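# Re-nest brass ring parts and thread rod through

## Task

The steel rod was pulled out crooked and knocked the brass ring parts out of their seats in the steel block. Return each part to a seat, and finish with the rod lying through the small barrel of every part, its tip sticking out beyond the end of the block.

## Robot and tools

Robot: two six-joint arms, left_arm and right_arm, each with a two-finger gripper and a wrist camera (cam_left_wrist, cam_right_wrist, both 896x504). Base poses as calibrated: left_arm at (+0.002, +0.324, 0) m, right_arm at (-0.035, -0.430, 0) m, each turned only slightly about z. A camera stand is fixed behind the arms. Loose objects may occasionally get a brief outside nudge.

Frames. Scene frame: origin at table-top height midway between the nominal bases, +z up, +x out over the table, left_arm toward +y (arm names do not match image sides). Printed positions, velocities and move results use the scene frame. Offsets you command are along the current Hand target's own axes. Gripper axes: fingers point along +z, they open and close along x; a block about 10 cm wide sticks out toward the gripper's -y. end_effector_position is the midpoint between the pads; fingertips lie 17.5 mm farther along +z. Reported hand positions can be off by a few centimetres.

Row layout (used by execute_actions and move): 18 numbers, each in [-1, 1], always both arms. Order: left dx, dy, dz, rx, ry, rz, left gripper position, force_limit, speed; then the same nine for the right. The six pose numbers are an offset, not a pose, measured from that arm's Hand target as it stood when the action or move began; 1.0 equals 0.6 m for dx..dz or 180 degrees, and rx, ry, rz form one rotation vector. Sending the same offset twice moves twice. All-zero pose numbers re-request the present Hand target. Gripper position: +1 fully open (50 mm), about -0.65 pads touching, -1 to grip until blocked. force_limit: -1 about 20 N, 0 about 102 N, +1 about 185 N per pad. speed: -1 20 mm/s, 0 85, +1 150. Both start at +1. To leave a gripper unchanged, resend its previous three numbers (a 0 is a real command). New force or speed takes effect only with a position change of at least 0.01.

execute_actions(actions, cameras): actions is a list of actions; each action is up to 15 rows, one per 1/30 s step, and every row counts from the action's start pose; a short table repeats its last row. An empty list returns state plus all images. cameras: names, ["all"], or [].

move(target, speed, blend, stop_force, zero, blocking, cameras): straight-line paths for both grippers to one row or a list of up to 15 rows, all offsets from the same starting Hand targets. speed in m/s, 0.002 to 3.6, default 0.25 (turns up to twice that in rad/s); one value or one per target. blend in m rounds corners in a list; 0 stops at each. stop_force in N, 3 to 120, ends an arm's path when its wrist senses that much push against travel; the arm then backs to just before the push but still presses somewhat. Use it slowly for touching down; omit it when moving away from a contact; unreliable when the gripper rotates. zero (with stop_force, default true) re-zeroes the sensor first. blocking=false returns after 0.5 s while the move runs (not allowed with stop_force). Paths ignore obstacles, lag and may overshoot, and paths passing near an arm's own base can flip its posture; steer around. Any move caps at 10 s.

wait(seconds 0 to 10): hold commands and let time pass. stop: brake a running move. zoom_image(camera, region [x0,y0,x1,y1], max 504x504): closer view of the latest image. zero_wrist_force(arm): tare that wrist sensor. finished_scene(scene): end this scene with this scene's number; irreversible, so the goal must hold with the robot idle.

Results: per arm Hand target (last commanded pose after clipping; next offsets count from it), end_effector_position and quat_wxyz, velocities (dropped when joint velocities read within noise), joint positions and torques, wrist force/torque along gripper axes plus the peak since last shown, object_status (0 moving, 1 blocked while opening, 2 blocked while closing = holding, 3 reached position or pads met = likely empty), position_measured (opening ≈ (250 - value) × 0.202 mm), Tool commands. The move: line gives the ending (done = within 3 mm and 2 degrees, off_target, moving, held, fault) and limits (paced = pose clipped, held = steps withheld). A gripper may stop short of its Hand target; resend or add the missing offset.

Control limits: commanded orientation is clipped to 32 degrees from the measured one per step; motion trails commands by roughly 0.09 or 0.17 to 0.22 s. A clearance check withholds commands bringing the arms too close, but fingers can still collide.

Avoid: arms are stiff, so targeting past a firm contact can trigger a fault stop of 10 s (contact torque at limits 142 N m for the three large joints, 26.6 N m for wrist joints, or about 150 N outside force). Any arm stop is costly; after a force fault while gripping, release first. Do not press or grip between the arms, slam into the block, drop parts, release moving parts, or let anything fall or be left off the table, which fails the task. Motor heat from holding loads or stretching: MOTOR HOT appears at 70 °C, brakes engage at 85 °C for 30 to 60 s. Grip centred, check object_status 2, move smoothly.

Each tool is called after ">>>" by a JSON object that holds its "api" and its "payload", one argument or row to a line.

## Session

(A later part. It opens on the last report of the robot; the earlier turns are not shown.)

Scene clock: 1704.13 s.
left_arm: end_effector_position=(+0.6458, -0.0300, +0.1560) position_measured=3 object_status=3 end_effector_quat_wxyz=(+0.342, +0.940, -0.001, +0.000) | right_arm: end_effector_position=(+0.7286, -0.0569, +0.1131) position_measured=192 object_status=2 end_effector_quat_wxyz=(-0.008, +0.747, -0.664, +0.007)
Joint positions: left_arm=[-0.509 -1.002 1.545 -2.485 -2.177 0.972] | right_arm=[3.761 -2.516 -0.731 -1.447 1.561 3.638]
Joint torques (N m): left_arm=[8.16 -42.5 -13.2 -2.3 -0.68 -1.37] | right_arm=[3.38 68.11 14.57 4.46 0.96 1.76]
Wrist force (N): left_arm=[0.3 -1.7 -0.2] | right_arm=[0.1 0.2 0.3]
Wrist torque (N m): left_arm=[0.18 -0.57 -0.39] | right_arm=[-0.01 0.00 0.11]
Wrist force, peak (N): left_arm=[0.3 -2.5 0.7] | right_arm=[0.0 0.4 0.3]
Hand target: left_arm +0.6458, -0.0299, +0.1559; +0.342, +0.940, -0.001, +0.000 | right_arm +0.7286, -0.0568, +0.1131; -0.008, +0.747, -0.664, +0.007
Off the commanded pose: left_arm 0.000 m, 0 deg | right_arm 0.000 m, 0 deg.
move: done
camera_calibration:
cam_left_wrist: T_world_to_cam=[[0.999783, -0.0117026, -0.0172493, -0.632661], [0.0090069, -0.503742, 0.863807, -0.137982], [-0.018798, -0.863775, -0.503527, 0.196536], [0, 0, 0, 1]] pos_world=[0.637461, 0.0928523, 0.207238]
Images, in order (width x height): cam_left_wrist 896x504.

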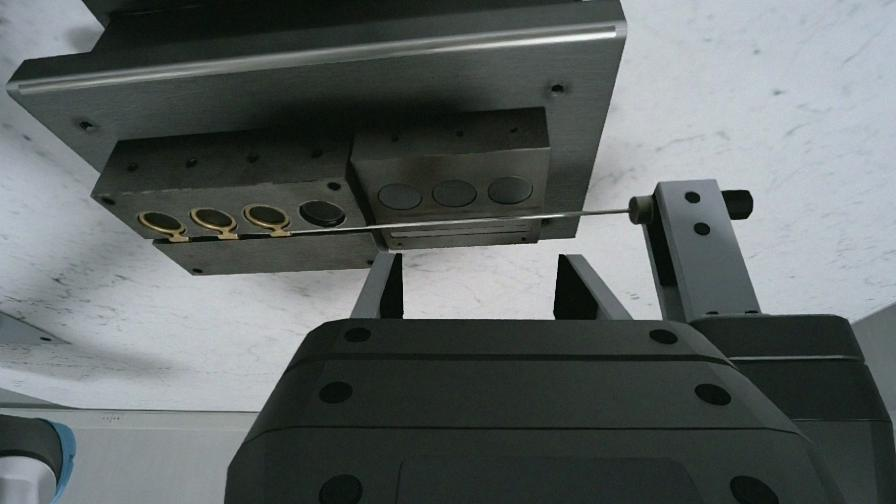

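>>> {"api": "move", "payload": {
  "target": [0,0,0,0,0,0,1,1,1,0,0.01,-0.0002,0,0,0,-1,-0.9,-1],
  "speed": 0.006,
  "stop_force": 3,
  "cameras": ["cam_left_wrist"]
}}

>>> {"api": "zoom_image", "payload": {
  "camera": "cam_left_wrist",
  "region": [225, 210, 305, 250]
}}

Scene clock: 1784.33 s.
left_arm: end_effector_position=(+0.6458, -0.0299, +0.1559) position_measured=3 object_status=3 end_effector_quat_wxyz=(+0.342, +0.940, -0.001, +0.000) | right_arm: end_effector_position=(+0.7251, -0.0573, +0.1131) position_measured=192 object_status=2 end_effector_quat_wxyz=(-0.008, +0.747, -0.664, +0.007)
Joint positions: left_arm=[-0.509 -1.002 1.545 -2.485 -2.177 0.972] | right_arm=[3.763 -2.504 -0.753 -1.436 1.561 3.64]
Joint torques (N m): left_arm=[7.42 -42.94 -12.1 -3.89 -0.04 -1.39] | right_arm=[11.17 62.85 22.62 4.37 0.11 2.03]
Wrist force (N): left_arm=[-0.2 -1.6 -0.4] | right_arm=[0.1 -0.2 0.0]
Wrist torque (N m): left_arm=[0.17 -0.50 -0.38] | right_arm=[-0.04 -0.01 -0.04]
Wrist force, peak (N): left_arm=[0.1 -2.0 -0.4] | right_arm=[-0.3 -0.7 0.1]
Hand target: left_arm +0.6458, -0.0299, +0.1559; +0.342, +0.940, -0.001, +0.000 | right_arm +0.7251, -0.0573, +0.1131; -0.008, +0.747, -0.664, +0.007 (not the last commanded pose)
Off the commanded pose: left_arm 0.000 m, 0 deg | right_arm 0.002 m, 0 deg.
move: held (right_arm; a check stopped the path); limits=held
pose unreachable (right arm): on one or more control steps of this call, first in action 0 (counted from 0), this arm could not follow its commanded pose, so it was not sent that pose on those steps. It may still have moved: this result reports where it is.
cause: moving toward the commanded pose would bring a part of the arm too close to another arm (a part of this arm just beyond joint 3 (elbow) and a part of the left arm just beyond its joint 3 (elbow), at the place that arm is still heading or pushing toward).
camera_calibration:
cam_left_wrist: T_world_to_cam=[[0.99978, -0.0115483, -0.0175113, -0.632619], [0.0093068, -0.503934, 0.863692, -0.137994], [-0.0187987, -0.863665, -0.503716, 0.196602], [0, 0, 0, 1]] pos_world=[0.63746, 0.0929525, 0.207138]
Images, in order (width x height): cam_left_wrist 896x504.

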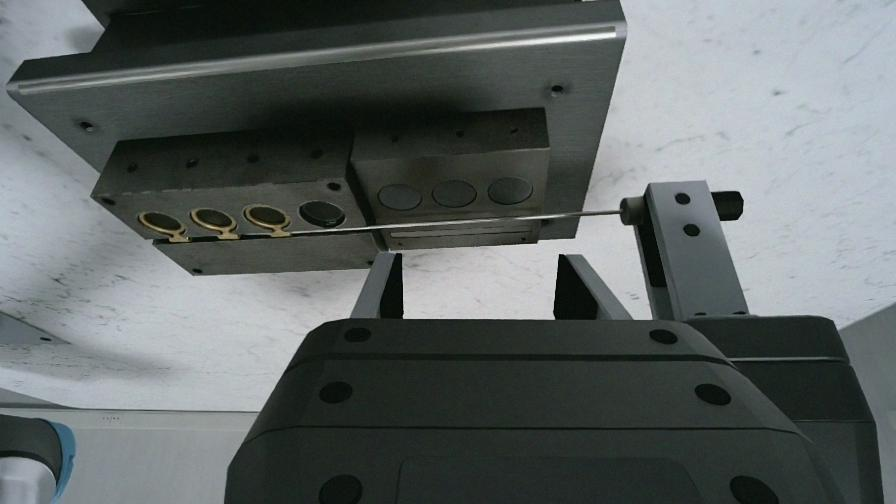

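Scaled by 6.300 from the camera's 896x504 image, which has a finer 1280x720 frame.

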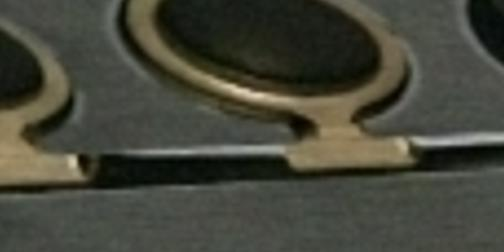

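>>> {"api": "move", "payload": {
  "target": [-0.2085,-0.0848,-0.0808,-0.0833,0,0,1,1,1,0,0,0,0,0,0,-1,-0.9,-1],
  "speed": 0.12,
  "cameras": ["cam_left_wrist"]
}}

>>> {"api": "zoom_image", "payload": {
  "camera": "cam_left_wrist",
  "region": [400, 180, 560, 260]
}}

Scene clock: 1793.10 s.
left_arm: end_effector_position=(+0.5209, +0.0404, +0.1603) position_measured=3 object_status=3 end_effector_quat_wxyz=(+0.462, +0.887, -0.001, +0.000) | right_arm: end_effector_position=(+0.7251, -0.0573, +0.1131) position_measured=192 object_status=2 end_effector_quat_wxyz=(-0.008, +0.747, -0.664, +0.007)
Joint positions: left_arm=[-0.419 -1.182 2.033 -2.922 -2.429 0.945] | right_arm=[3.763 -2.504 -0.753 -1.436 1.561 3.64]
Joint torques (N m): left_arm=[-9.09 -30.16 -15.32 -3.6 -1.72 0.88] | right_arm=[3.45 53.75 34.3 1.61 0.23 0.51]
Wrist force (N): left_arm=[0.1 -1.8 0.3] | right_arm=[0.0 0.2 0.2]
Wrist torque (N m): left_arm=[0.15 -0.48 -0.32] | right_arm=[0.00 0.02 -0.04]
Wrist force, peak (N): left_arm=[-1.2 -2.9 -0.4] | right_arm=[-0.2 -0.3 0.3]
Hand target: left_arm +0.5208, +0.0404, +0.1602; +0.462, +0.887, -0.001, +0.000 | right_arm +0.7251, -0.0573, +0.1131; -0.008, +0.747, -0.664, +0.007
Off the commanded pose: left_arm 0.000 m, 0 deg | right_arm 0.000 m, 0 deg.
move: done
camera_calibration:
cam_left_wrist: T_world_to_cam=[[0.999775, -0.0157035, -0.0142442, -0.507103], [0.00960711, -0.263364, 0.964649, -0.13125], [-0.0188998, -0.964569, -0.263154, 0.222754], [0, 0, 0, 1]] pos_world=[0.51246, 0.172332, 0.178005]
Images, in order (width x height): cam_left_wrist 896x504.

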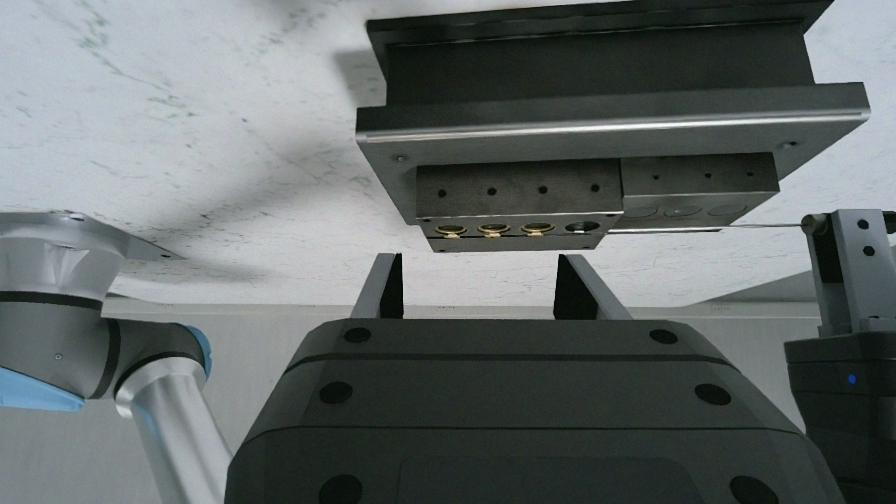

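Scaled by 3.150 from the camera's 896x504 image, which has a finer 1280x720 frame.

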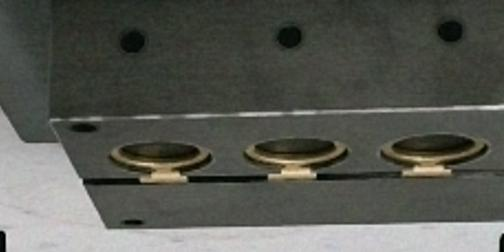

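>>> {"api": "move", "payload": {
  "target": [0,0,0,0,0,0,1,1,1,0,0.0117,-0.0002,0,0,0,-1,-0.9,-1],
  "speed": 0.006,
  "stop_force": 3,
  "cameras": ["cam_left_wrist"]
}}

>>> {"api": "zoom_image", "payload": {
  "camera": "cam_left_wrist",
  "region": [480, 210, 640, 260]
}}

Scene clock: 1800.00 s.
left_arm: end_effector_position=(+0.5208, +0.0404, +0.1602) position_measured=3 object_status=3 end_effector_quat_wxyz=(+0.462, +0.887, -0.001, +0.000) | right_arm: end_effector_position=(+0.7181, -0.0581, +0.1131) position_measured=192 object_status=2 end_effector_quat_wxyz=(-0.008, +0.747, -0.664, +0.007)
Joint positions: left_arm=[-0.42 -1.182 2.034 -2.923 -2.43 0.946] | right_arm=[3.767 -2.482 -0.795 -1.417 1.561 3.645]
Joint torques (N m): left_arm=[-8.8 -29.22 -11.47 -3.52 -2.5 0.89] | right_arm=[5.32 52.4 34.72 1.51 -1.19 0.35]
Wrist force (N): left_arm=[0.6 -1.9 0.2] | right_arm=[0.0 0.1 0.2]
Wrist torque (N m): left_arm=[0.15 -0.56 -0.32] | right_arm=[-0.03 0.00 -0.05]
Wrist force, peak (N): left_arm=[0.3 -2.2 0.5] | right_arm=[-0.5 -0.7 0.3]
Hand target: left_arm +0.5208, +0.0404, +0.1602; +0.462, +0.887, -0.001, +0.000 | right_arm +0.7181, -0.0581, +0.1131; -0.008, +0.747, -0.664, +0.007
Off the commanded pose: left_arm 0.000 m, 0 deg | right_arm 0.000 m, 0 deg.
move: done
camera_calibration:
cam_left_wrist: T_world_to_cam=[[0.999774, -0.0158276, -0.014172, -0.507095], [0.00950707, -0.263246, 0.964682, -0.131225], [-0.0189993, -0.964599, -0.263037, 0.222789], [0, 0, 0, 1]] pos_world=[0.51246, 0.172332, 0.178005]
Images, in order (width x height): cam_left_wrist 896x504.

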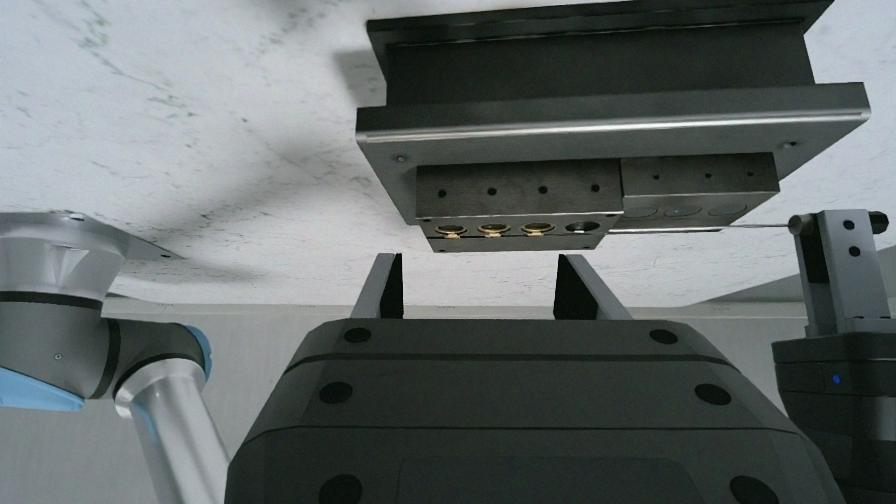

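Scaled by 3.150 from the camera's 896x504 image, which has a finer 1280x720 frame.

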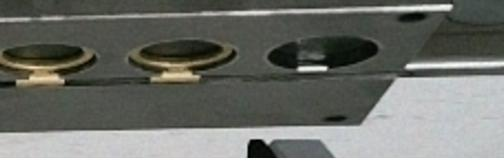

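>>> {"api": "move", "payload": {
  "target": [0,0,0,0,0,0,1,1,1,0,0.0133,-0.0003,0,0,0,-1,-0.9,-1],
  "speed": 0.006,
  "stop_force": 3
}}

Scene clock: 1805.47 s.
left_arm: end_effector_position=(+0.5208, +0.0404, +0.1602) position_measured=3 object_status=3 end_effector_quat_wxyz=(+0.462, +0.887, -0.001, +0.000) | right_arm: end_effector_position=(+0.7102, -0.0590, +0.1131) position_measured=192 object_status=2 end_effector_quat_wxyz=(-0.008, +0.747, -0.664, +0.007)
Joint positions: left_arm=[-0.42 -1.182 2.034 -2.923 -2.43 0.946] | right_arm=[3.772 -2.457 -0.84 -1.396 1.561 3.649]
Joint torques (N m): left_arm=[-8.24 -29.99 -14.83 -1.81 -2.44 1.1] | right_arm=[4.46 51.79 34.41 1.27 -1.22 0.2]
Wrist force (N): left_arm=[0.6 -2.0 0.3] | right_arm=[-0.2 0.0 0.0]
Wrist torque (N m): left_arm=[0.13 -0.56 -0.32] | right_arm=[-0.04 0.03 -0.03]
Wrist force, peak (N): left_arm=[0.5 -2.2 0.4] | right_arm=[-0.7 -0.8 0.3]
Hand target: left_arm +0.5208, +0.0404, +0.1602; +0.462, +0.887, -0.001, +0.000 | right_arm +0.7102, -0.0590, +0.1131; -0.008, +0.747, -0.664, +0.007
Off the commanded pose: left_arm 0.000 m, 0 deg | right_arm 0.000 m, 0 deg.
move: done

>>> {"api": "move", "payload": {
  "target": [0,0,0,0,0,0,1,1,1,0,0.0233,-0.0005,0,0,0,-1,-0.9,-1],
  "speed": 0.007,
  "stop_force": 3,
  "cameras": ["cam_left_wrist"]
}}

>>> {"api": "zoom_image", "payload": {
  "camera": "cam_left_wrist",
  "region": [420, 210, 580, 260]
}}

Scene clock: 1812.73 s.
left_arm: end_effector_position=(+0.5208, +0.0404, +0.1602) position_measured=3 object_status=3 end_effector_quat_wxyz=(+0.462, +0.887, -0.001, +0.000) | right_arm: end_effector_position=(+0.6963, -0.0606, +0.1131) position_measured=192 object_status=2 end_effector_quat_wxyz=(-0.008, +0.747, -0.664, +0.007)
Joint positions: left_arm=[-0.42 -1.182 2.034 -2.923 -2.43 0.946] | right_arm=[3.78 -2.417 -0.914 -1.363 1.561 3.658]
Joint torques (N m): left_arm=[-7.93 -30.8 -17.76 -1.99 -2.43 0.9] | right_arm=[2.24 49.76 34.49 1.03 -1.27 -0.35]
Wrist force (N): left_arm=[0.2 -1.9 0.3] | right_arm=[-0.7 0.1 0.1]
Wrist torque (N m): left_arm=[0.15 -0.48 -0.32] | right_arm=[-0.03 0.03 0.05]
Wrist force, peak (N): left_arm=[0.3 -2.4 0.1] | right_arm=[-0.9 -2.1 0.1]
Hand target: left_arm +0.5208, +0.0404, +0.1602; +0.462, +0.887, -0.001, +0.000 | right_arm +0.6963, -0.0607, +0.1131; -0.008, +0.747, -0.664, +0.007
Off the commanded pose: left_arm 0.000 m, 0 deg | right_arm 0.000 m, 0 deg.
move: done
camera_calibration:
cam_left_wrist: T_world_to_cam=[[0.999774, -0.0158276, -0.014172, -0.507095], [0.00950707, -0.263246, 0.964682, -0.131225], [-0.0189993, -0.964599, -0.263037, 0.222789], [0, 0, 0, 1]] pos_world=[0.51246, 0.172332, 0.178005]
Images, in order (width x height): cam_left_wrist 896x504.

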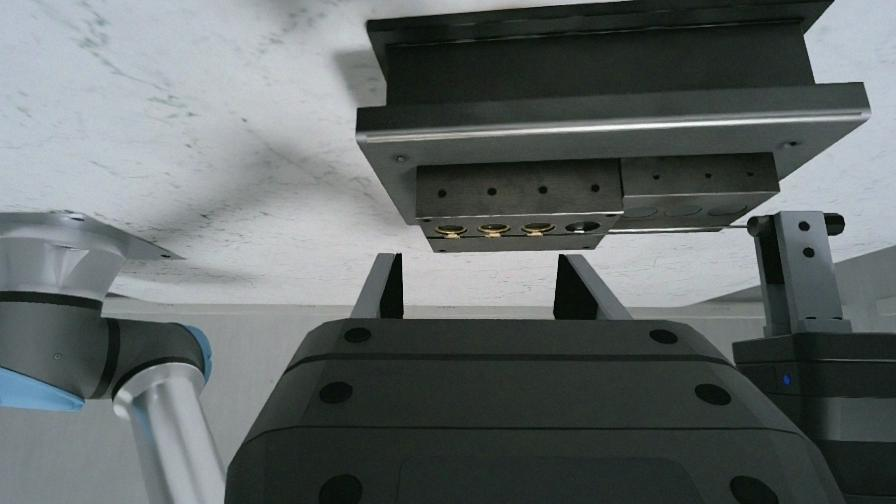

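Scaled by 3.150 from the camera's 896x504 image, which has a finer 1280x720 frame.

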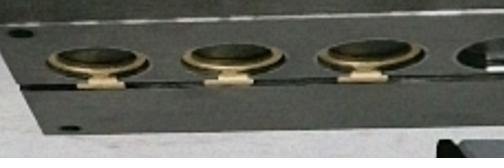

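>>> {"api": "move", "payload": {
  "target": [0,0,0,0,0,0,1,1,1,-0.0004,0.0133,-0.0003,0,0,0,-1,-0.9,-1],
  "speed": 0.006,
  "stop_force": 3
}}

Scene clock: 1818.07 s.
left_arm: end_effector_position=(+0.5208, +0.0404, +0.1602) position_measured=3 object_status=3 end_effector_quat_wxyz=(+0.462, +0.887, -0.001, +0.000) | right_arm: end_effector_position=(+0.6883, -0.0613, +0.1131) position_measured=192 object_status=2 end_effector_quat_wxyz=(-0.008, +0.747, -0.664, +0.007)
Joint positions: left_arm=[-0.42 -1.182 2.034 -2.923 -2.43 0.946] | right_arm=[3.785 -2.396 -0.953 -1.345 1.561 3.663]
Joint torques (N m): left_arm=[-6.52 -30.47 -20.43 -2.02 -2.5 0.99] | right_arm=[4.67 49.25 34.38 1.24 -1.16 0]
Wrist force (N): left_arm=[0.4 -2.0 0.4] | right_arm=[-0.2 -0.1 -0.1]
Wrist torque (N m): left_arm=[0.12 -0.53 -0.32] | right_arm=[-0.05 -0.02 0.02]
Wrist force, peak (N): left_arm=[0.4 -2.2 0.5] | right_arm=[-1.3 -1.7 0.1]
Hand target: left_arm +0.5208, +0.0404, +0.1602; +0.462, +0.887, -0.001, +0.000 | right_arm +0.6883, -0.0614, +0.1131; -0.008, +0.747, -0.664, +0.007
Off the commanded pose: left_arm 0.000 m, 0 deg | right_arm 0.000 m, 0 deg.
move: done

>>> {"api": "move", "payload": {
  "target": [0,0,0,0,0,0,1,1,1,-0.0002,0.04,-0.0008,0,0,0,-1,-0.9,-1],
  "speed": 0.01,
  "stop_force": 3,
  "cameras": ["cam_left_wrist"]
}}

>>> {"api": "zoom_image", "payload": {
  "camera": "cam_left_wrist",
  "region": [400, 210, 560, 260]
}}

>>> {"api": "zoom_image", "payload": {
  "camera": "cam_left_wrist",
  "region": [580, 190, 780, 250]
}}

Scene clock: 1826.27 s.
left_arm: end_effector_position=(+0.5208, +0.0404, +0.1602) position_measured=3 object_status=3 end_effector_quat_wxyz=(+0.462, +0.887, -0.001, +0.000) | right_arm: end_effector_position=(+0.6645, -0.0640, +0.1131) position_measured=192 object_status=2 end_effector_quat_wxyz=(-0.008, +0.747, -0.664, +0.007)
Joint positions: left_arm=[-0.42 -1.182 2.034 -2.923 -2.43 0.946] | right_arm=[3.801 -2.334 -1.064 -1.296 1.561 3.679]
Joint torques (N m): left_arm=[-5.9 -31.44 -21.02 -1.98 -2.56 1.12] | right_arm=[-2.23 47.52 34.11 0.7 -0.96 -1.52]
Wrist force (N): left_arm=[0.5 -2.0 0.3] | right_arm=[-0.5 0.1 0.1]
Wrist torque (N m): left_arm=[0.13 -0.54 -0.33] | right_arm=[-0.03 0.02 0.01]
Wrist force, peak (N): left_arm=[0.7 -2.2 0.3] | right_arm=[-0.7 -2.9 0.0]
Hand target: left_arm +0.5208, +0.0404, +0.1602; +0.462, +0.887, -0.001, +0.000 | right_arm +0.6645, -0.0641, +0.1131; -0.008, +0.747, -0.664, +0.007
Off the commanded pose: left_arm 0.000 m, 0 deg | right_arm 0.000 m, 0 deg.
move: done
camera_calibration:
cam_left_wrist: T_world_to_cam=[[0.999774, -0.0158276, -0.014172, -0.507095], [0.00950707, -0.263246, 0.964682, -0.131225], [-0.0189993, -0.964599, -0.263037, 0.222789], [0, 0, 0, 1]] pos_world=[0.51246, 0.172332, 0.178005]
Images, in order (width x height): cam_left_wrist 896x504.

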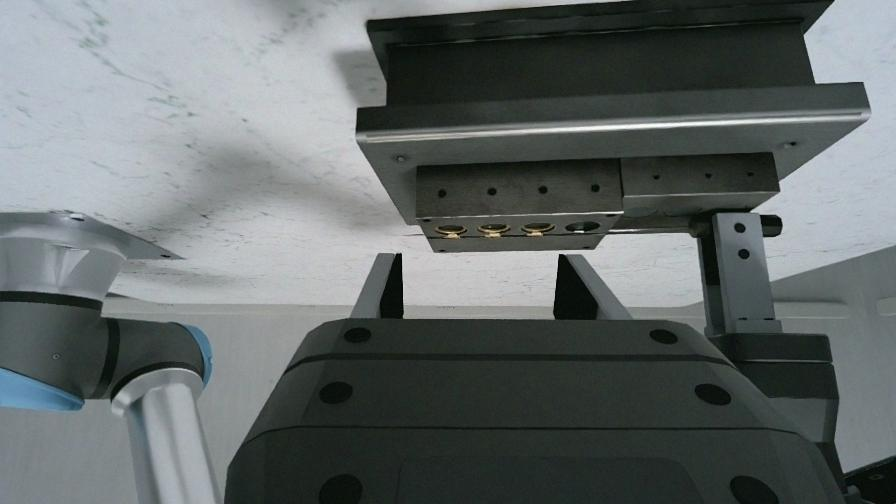

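Scaled by 3.150 from the camera's 896x504 image, which has a finer 1280x720 frame.

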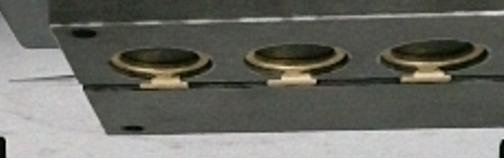

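Scaled by 2.520 from the camera's 896x504 image, which has a finer 1280x720 frame.

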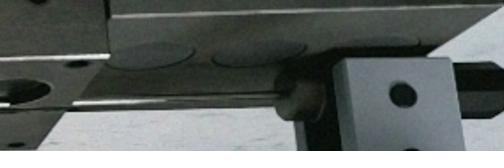

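>>> {"api": "move", "payload": {
  "target": [0,0,0,0,0,0,1,1,1,-0.0004,0.04,-0.0008,0,0,0,-1,-0.9,-1],
  "speed": 0.01,
  "stop_force": 3,
  "cameras": ["cam_left_wrist"]
}}

>>> {"api": "zoom_image", "payload": {
  "camera": "cam_left_wrist",
  "region": [580, 190, 780, 250]
}}

Scene clock: 1833.43 s.
left_arm: end_effector_position=(+0.5208, +0.0404, +0.1602) position_measured=3 object_status=3 end_effector_quat_wxyz=(+0.462, +0.887, -0.001, +0.000) | right_arm: end_effector_position=(+0.6508, -0.0656, +0.1131) position_measured=192 object_status=2 end_effector_quat_wxyz=(-0.008, +0.747, -0.664, +0.007)
Joint positions: left_arm=[-0.42 -1.182 2.034 -2.923 -2.43 0.946] | right_arm=[3.81 -2.301 -1.122 -1.271 1.56 3.688]
Joint torques (N m): left_arm=[-5.86 -32.08 -20.56 -2.09 -2.4 1.07] | right_arm=[-13.96 46.45 33.93 0.63 -0.32 -2.21]
Wrist force (N): left_arm=[0.3 -2.0 0.2] | right_arm=[-0.4 -0.1 0.4]
Wrist torque (N m): left_arm=[0.14 -0.51 -0.33] | right_arm=[-0.02 -0.01 0.04]
Wrist force, peak (N): left_arm=[0.3 -2.3 0.3] | right_arm=[-0.2 -3.2 0.2]
Hand target: left_arm +0.5208, +0.0404, +0.1602; +0.462, +0.887, -0.001, +0.000 | right_arm +0.6508, -0.0656, +0.1131; -0.008, +0.747, -0.664, +0.007 (not the last commanded pose)
Off the commanded pose: left_arm 0.000 m, 0 deg | right_arm 0.010 m, 0 deg.
move: contact (right_arm)
camera_calibration:
cam_left_wrist: T_world_to_cam=[[0.999774, -0.0158276, -0.014172, -0.507095], [0.00950707, -0.263246, 0.964682, -0.131225], [-0.0189993, -0.964599, -0.263037, 0.222789], [0, 0, 0, 1]] pos_world=[0.51246, 0.172332, 0.178005]
Images, in order (width x height): cam_left_wrist 896x504.

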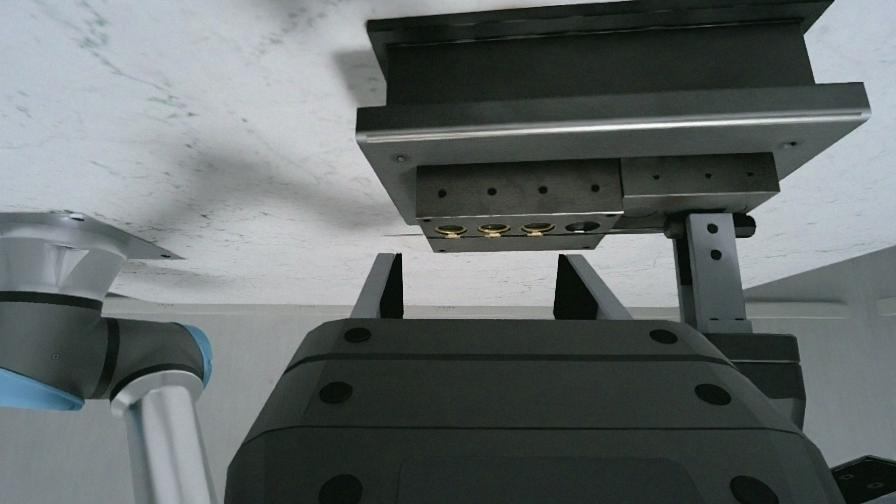

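Scaled by 2.520 from the camera's 896x504 image, which has a finer 1280x720 frame.

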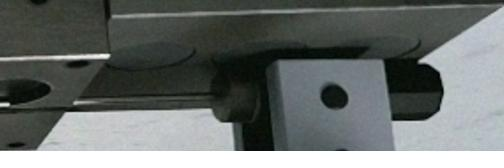

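>>> {"api": "move", "payload": {
  "target": [0,0,0,0,0,0,1,1,1,0,0.0117,-0.0002,0,0,0,-1,-0.9,-1],
  "speed": 0.007,
  "stop_force": 5
}}

Scene clock: 1838.83 s.
left_arm: end_effector_position=(+0.5208, +0.0404, +0.1602) position_measured=3 object_status=3 end_effector_quat_wxyz=(+0.462, +0.887, -0.001, +0.000) | right_arm: end_effector_position=(+0.6438, -0.0664, +0.1131) position_measured=192 object_status=2 end_effector_quat_wxyz=(-0.008, +0.747, -0.664, +0.007)
Joint positions: left_arm=[-0.42 -1.182 2.034 -2.923 -2.43 0.946] | right_arm=[3.815 -2.284 -1.151 -1.259 1.56 3.693]
Joint torques (N m): left_arm=[-6.03 -32.14 -20.07 -2.06 -2.37 1] | right_arm=[1.07 45 34.31 1.5 -1.17 -0.54]
Wrist force (N): left_arm=[0.5 -1.9 0.3] | right_arm=[-0.2 0.2 0.2]
Wrist torque (N m): left_arm=[0.15 -0.54 -0.32] | right_arm=[0.00 0.01 -0.02]
Wrist force, peak (N): left_arm=[0.6 -2.2 0.5] | right_arm=[-0.7 -1.5 0.1]
Hand target: left_arm +0.5208, +0.0404, +0.1602; +0.462, +0.887, -0.001, +0.000 | right_arm +0.6438, -0.0664, +0.1131; -0.008, +0.747, -0.664, +0.007
Off the commanded pose: left_arm 0.000 m, 0 deg | right_arm 0.000 m, 0 deg.
move: done

>>> {"api": "move", "payload": {
  "target": [0,0,0,0,0,0,1,1,1,0,0.0283,-0.0006,0,0,0,-1,-0.9,-1],
  "speed": 0.007,
  "stop_force": 5,
  "cameras": ["cam_left_wrist"]
}}

>>> {"api": "zoom_image", "payload": {
  "camera": "cam_left_wrist",
  "region": [560, 190, 760, 250]
}}

>>> {"api": "zoom_image", "payload": {
  "camera": "cam_left_wrist",
  "region": [360, 190, 560, 250]
}}

Scene clock: 1847.73 s.
left_arm: end_effector_position=(+0.5208, +0.0404, +0.1602) position_measured=3 object_status=3 end_effector_quat_wxyz=(+0.462, +0.887, -0.001, +0.000) | right_arm: end_effector_position=(+0.6269, -0.0683, +0.1131) position_measured=192 object_status=2 end_effector_quat_wxyz=(-0.008, +0.747, -0.664, +0.007)
Joint positions: left_arm=[-0.42 -1.182 2.034 -2.923 -2.43 0.946] | right_arm=[3.827 -2.246 -1.218 -1.231 1.56 3.705]
Joint torques (N m): left_arm=[-4.6 -31.49 -20.3 -2.14 -2.58 1.04] | right_arm=[0.22 43.82 33.66 1.53 -1.2 -0.94]
Wrist force (N): left_arm=[0.5 -1.9 0.4] | right_arm=[-0.3 -0.1 0.3]
Wrist torque (N m): left_arm=[0.14 -0.53 -0.32] | right_arm=[-0.04 0.02 -0.01]
Wrist force, peak (N): left_arm=[0.3 -2.3 0.5] | right_arm=[-0.9 -1.5 0.1]
Hand target: left_arm +0.5208, +0.0404, +0.1602; +0.462, +0.887, -0.001, +0.000 | right_arm +0.6269, -0.0684, +0.1131; -0.008, +0.747, -0.664, +0.007
Off the commanded pose: left_arm 0.000 m, 0 deg | right_arm 0.000 m, 0 deg.
move: done
camera_calibration:
cam_left_wrist: T_world_to_cam=[[0.999774, -0.0158276, -0.014172, -0.507095], [0.00950707, -0.263246, 0.964682, -0.131225], [-0.0189993, -0.964599, -0.263037, 0.222789], [0, 0, 0, 1]] pos_world=[0.51246, 0.172332, 0.178005]
Images, in order (width x height): cam_left_wrist 896x504.

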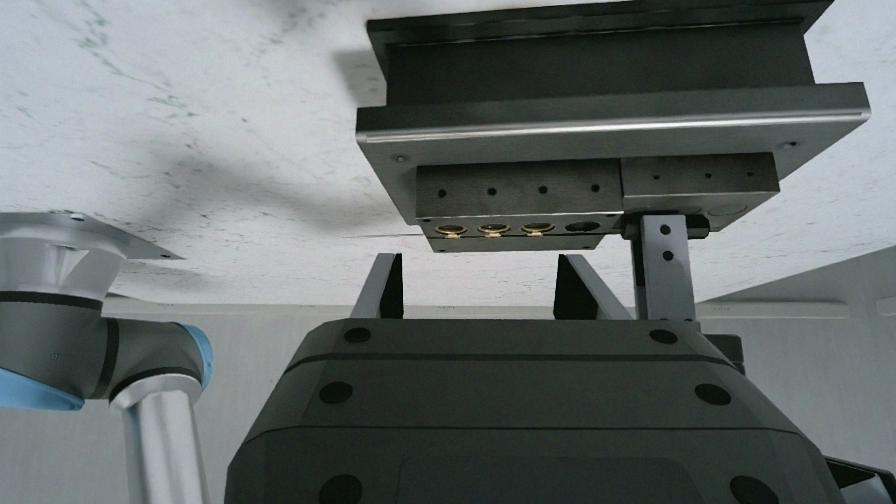

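Scaled by 2.520 from the camera's 896x504 image, which has a finer 1280x720 frame.

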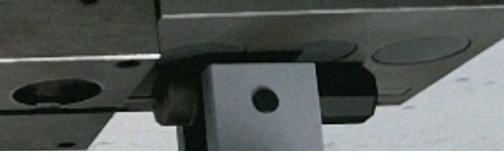

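Scaled by 2.520 from the camera's 896x504 image, which has a finer 1280x720 frame.

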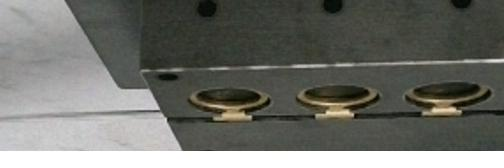

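>>> {"api": "move", "payload": {
  "target": [0,0,0,0,0,0,1,1,1,0,0,0.0025,0,0,0,-1,-0.9,-1],
  "speed": 0.003,
  "stop_force": 3
}}

Scene clock: 1852.43 s.
left_arm: end_effector_position=(+0.5208, +0.0404, +0.1602) position_measured=3 object_status=3 end_effector_quat_wxyz=(+0.462, +0.887, -0.001, +0.000) | right_arm: end_effector_position=(+0.6270, -0.0683, +0.1127) position_measured=192 object_status=2 end_effector_quat_wxyz=(-0.008, +0.747, -0.664, +0.007)
Joint positions: left_arm=[-0.42 -1.182 2.034 -2.923 -2.43 0.946] | right_arm=[3.827 -2.246 -1.218 -1.23 1.56 3.705]
Joint torques (N m): left_arm=[-3.47 -32.88 -20.06 -1.99 -2.42 1.05] | right_arm=[-12.82 56.16 32.84 0.99 -0.97 -1.83]
Wrist force (N): left_arm=[0.5 -1.7 0.3] | right_arm=[0.3 1.4 -3.0]
Wrist torque (N m): left_arm=[0.17 -0.53 -0.32] | right_arm=[0.00 -0.01 0.01]
Wrist force, peak (N): left_arm=[0.4 -2.2 0.3] | right_arm=[1.1 2.7 -7.5]
Hand target: left_arm +0.5208, +0.0404, +0.1602; +0.462, +0.887, -0.001, +0.000 | right_arm +0.6270, -0.0683, +0.1128; -0.008, +0.747, -0.664, +0.007 (not the last commanded pose)
Off the commanded pose: left_arm 0.000 m, 0 deg | right_arm 0.001 m, 0 deg.
move: contact (right_arm)

>>> {"api": "execute_actions", "payload": {
  "actions": [
    [[0,0,0,0,0,0,1,1,1,0,0,0,0,0,0,0,-0.9,-1]],
    [[0,0,0,0,0,0,1,1,1,0,0,0,0,0,0,0.6,-0.9,-1]]
  ],
  "cameras": ["cam_left_wrist"]
}}

>>> {"api": "zoom_image", "payload": {
  "camera": "cam_left_wrist",
  "region": [560, 190, 760, 250]
}}

>>> {"api": "zoom_image", "payload": {
  "camera": "cam_left_wrist",
  "region": [360, 190, 560, 250]
}}

Scene clock: 1858.83 s.
left_arm: end_effector_position=(+0.5208, +0.0404, +0.1602) position_measured=3 object_status=3 end_effector_quat_wxyz=(+0.462, +0.887, -0.001, +0.000) | right_arm: end_effector_position=(+0.6270, -0.0683, +0.1128) position_measured=63 object_status=0 end_effector_quat_wxyz=(-0.008, +0.747, -0.664, +0.007)
Joint positions: left_arm=[-0.42 -1.182 2.034 -2.923 -2.43 0.946] | right_arm=[3.827 -2.246 -1.218 -1.23 1.56 3.705]
Joint torques (N m): left_arm=[-3.09 -33.25 -21.06 -2.07 -2.56 1] | right_arm=[-11.56 56.58 31.72 3.85 -0.97 -1.39]
Wrist force (N): left_arm=[0.6 -2.2 0.3] | right_arm=[0.0 -0.2 0.4]
Wrist torque (N m): left_arm=[0.10 -0.55 -0.32] | right_arm=[-0.02 0.01 -0.04]
Wrist force, peak (N): left_arm=[0.6 -2.2 0.3] | right_arm=[0.2 1.5 -3.2]
Hand target: left_arm +0.5208, +0.0404, +0.1602; +0.462, +0.887, -0.001, +0.000 | right_arm +0.6270, -0.0683, +0.1128; -0.008, +0.747, -0.664, +0.007
Off the commanded pose: left_arm 0.000 m, 0 deg | right_arm 0.000 m, 0 deg.
camera_calibration:
cam_left_wrist: T_world_to_cam=[[0.999774, -0.0158276, -0.014172, -0.507095], [0.00950707, -0.263246, 0.964682, -0.131225], [-0.0189993, -0.964599, -0.263037, 0.222789], [0, 0, 0, 1]] pos_world=[0.51246, 0.172332, 0.178005]
Images, in order (width x height): cam_left_wrist 896x504.

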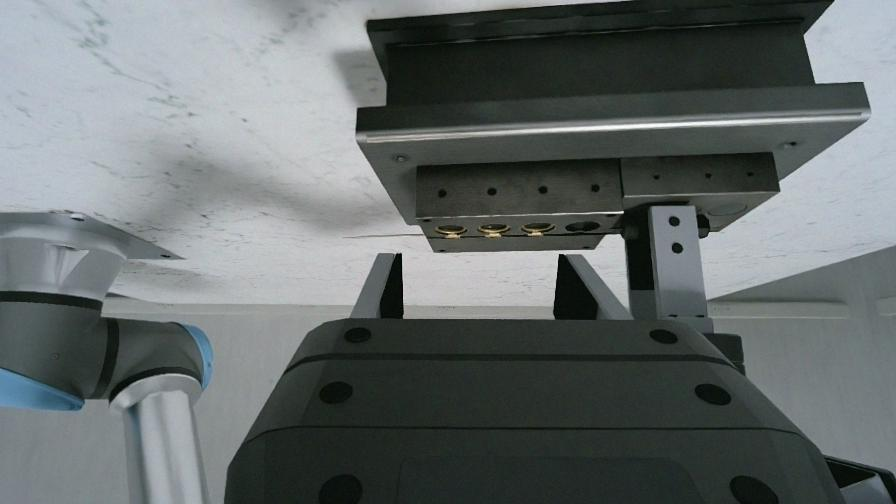

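Scaled by 2.520 from the camera's 896x504 image, which has a finer 1280x720 frame.

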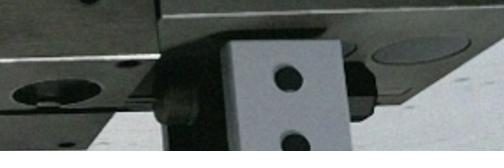

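Scaled by 2.520 from the camera's 896x504 image, which has a finer 1280x720 frame.

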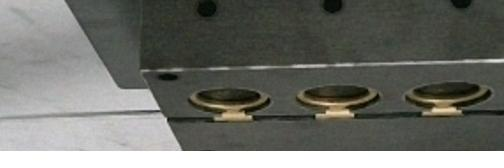

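>>> {"api": "move", "payload": {
  "target": [
    [0,0,0,0,0,0,1,1,1,0,0,-0.05,0,0,0,0.6,-0.9,-1],
    [0,0,0,0,0,0,1,1,1,0,0,-0.22,0,0,0,0.6,-0.9,-1]
  ],
  "speed": [0.04,0.12],
  "blend": [0.01,0],
  "cameras": ["all"]
}}

>>> {"api": "zoom_image", "payload": {
  "camera": "cam_left_wrist",
  "region": [560, 190, 760, 250]
}}

>>> {"api": "zoom_image", "payload": {
  "camera": "cam_left_wrist",
  "region": [360, 190, 560, 250]
}}

Scene clock: 1866.00 s.
left_arm: end_effector_position=(+0.5208, +0.0404, +0.1602) position_measured=3 object_status=3 end_effector_quat_wxyz=(+0.462, +0.887, -0.001, +0.000) | right_arm: end_effector_position=(+0.6242, -0.0688, +0.2447) position_measured=63 object_status=3 end_effector_quat_wxyz=(-0.008, +0.747, -0.664, +0.007)
Joint positions: left_arm=[-0.42 -1.182 2.034 -2.923 -2.43 0.946] | right_arm=[3.829 -2.179 -0.987 -1.529 1.56 3.707]
Joint torques (N m): left_arm=[-3.36 -33.33 -20.7 -2.13 -2.51 1] | right_arm=[9.76 43.54 19.87 4.27 0.57 1.58]
Wrist force (N): left_arm=[0.6 -2.0 0.4] | right_arm=[0.0 -0.1 0.3]
Wrist torque (N m): left_arm=[0.13 -0.55 -0.32] | right_arm=[-0.02 0.01 -0.05]
Wrist force, peak (N): left_arm=[0.5 -2.4 0.4] | right_arm=[0.0 0.0 -1.7]
Hand target: left_arm +0.5208, +0.0404, +0.1602; +0.462, +0.887, -0.001, +0.000 | right_arm +0.6242, -0.0688, +0.2447; -0.008, +0.747, -0.664, +0.007
Off the commanded pose: left_arm 0.000 m, 0 deg | right_arm 0.000 m, 0 deg.
move: done
camera_calibration:
cam_left_wrist: T_world_to_cam=[[0.999774, -0.0158276, -0.014172, -0.507095], [0.00950707, -0.263246, 0.964682, -0.131225], [-0.0189993, -0.964599, -0.263037, 0.222789], [0, 0, 0, 1]] pos_world=[0.51246, 0.172332, 0.178005]
cam_right_wrist: T_world_to_cam=[[0.101321, -0.994838, 0.00551154, -0.12447], [-0.947392, -0.0947952, 0.305716, 0.53308], [-0.303616, -0.0361971, -0.952107, 0.546664], [0, 0, 0, 1]] pos_world=[0.683623, -0.0535062, 0.358197]

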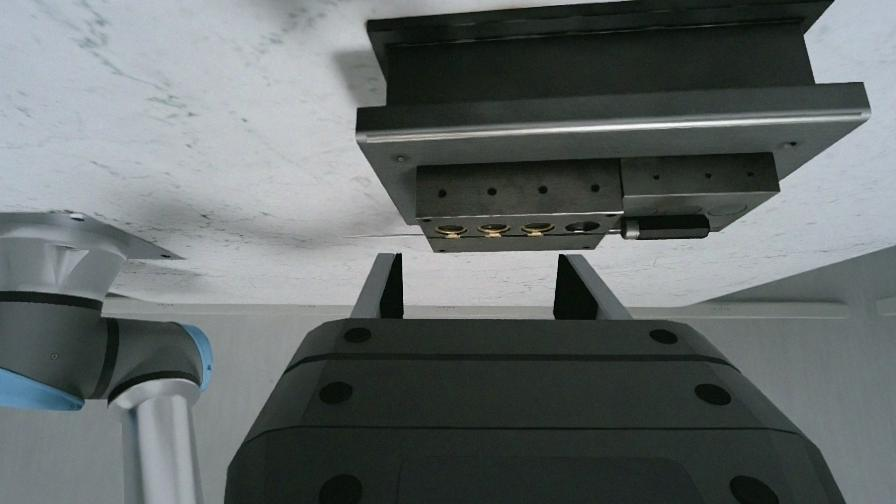

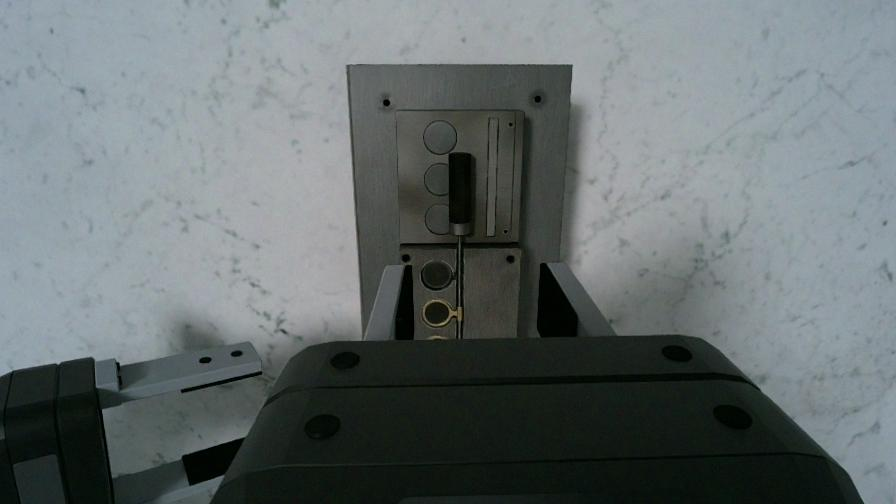

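Scaled by 2.520 from the camera's 896x504 image, which has a finer 1280x720 frame.

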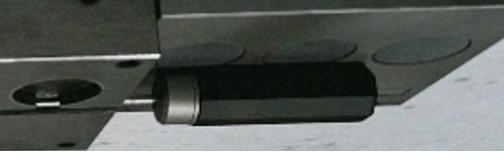

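Scaled by 2.520 from the camera's 896x504 image, which has a finer 1280x720 frame.

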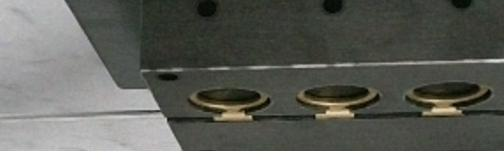

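>>> {"api": "finished_scene", "payload": {
  "scene": 1
}}

The scene is finished: the task was done.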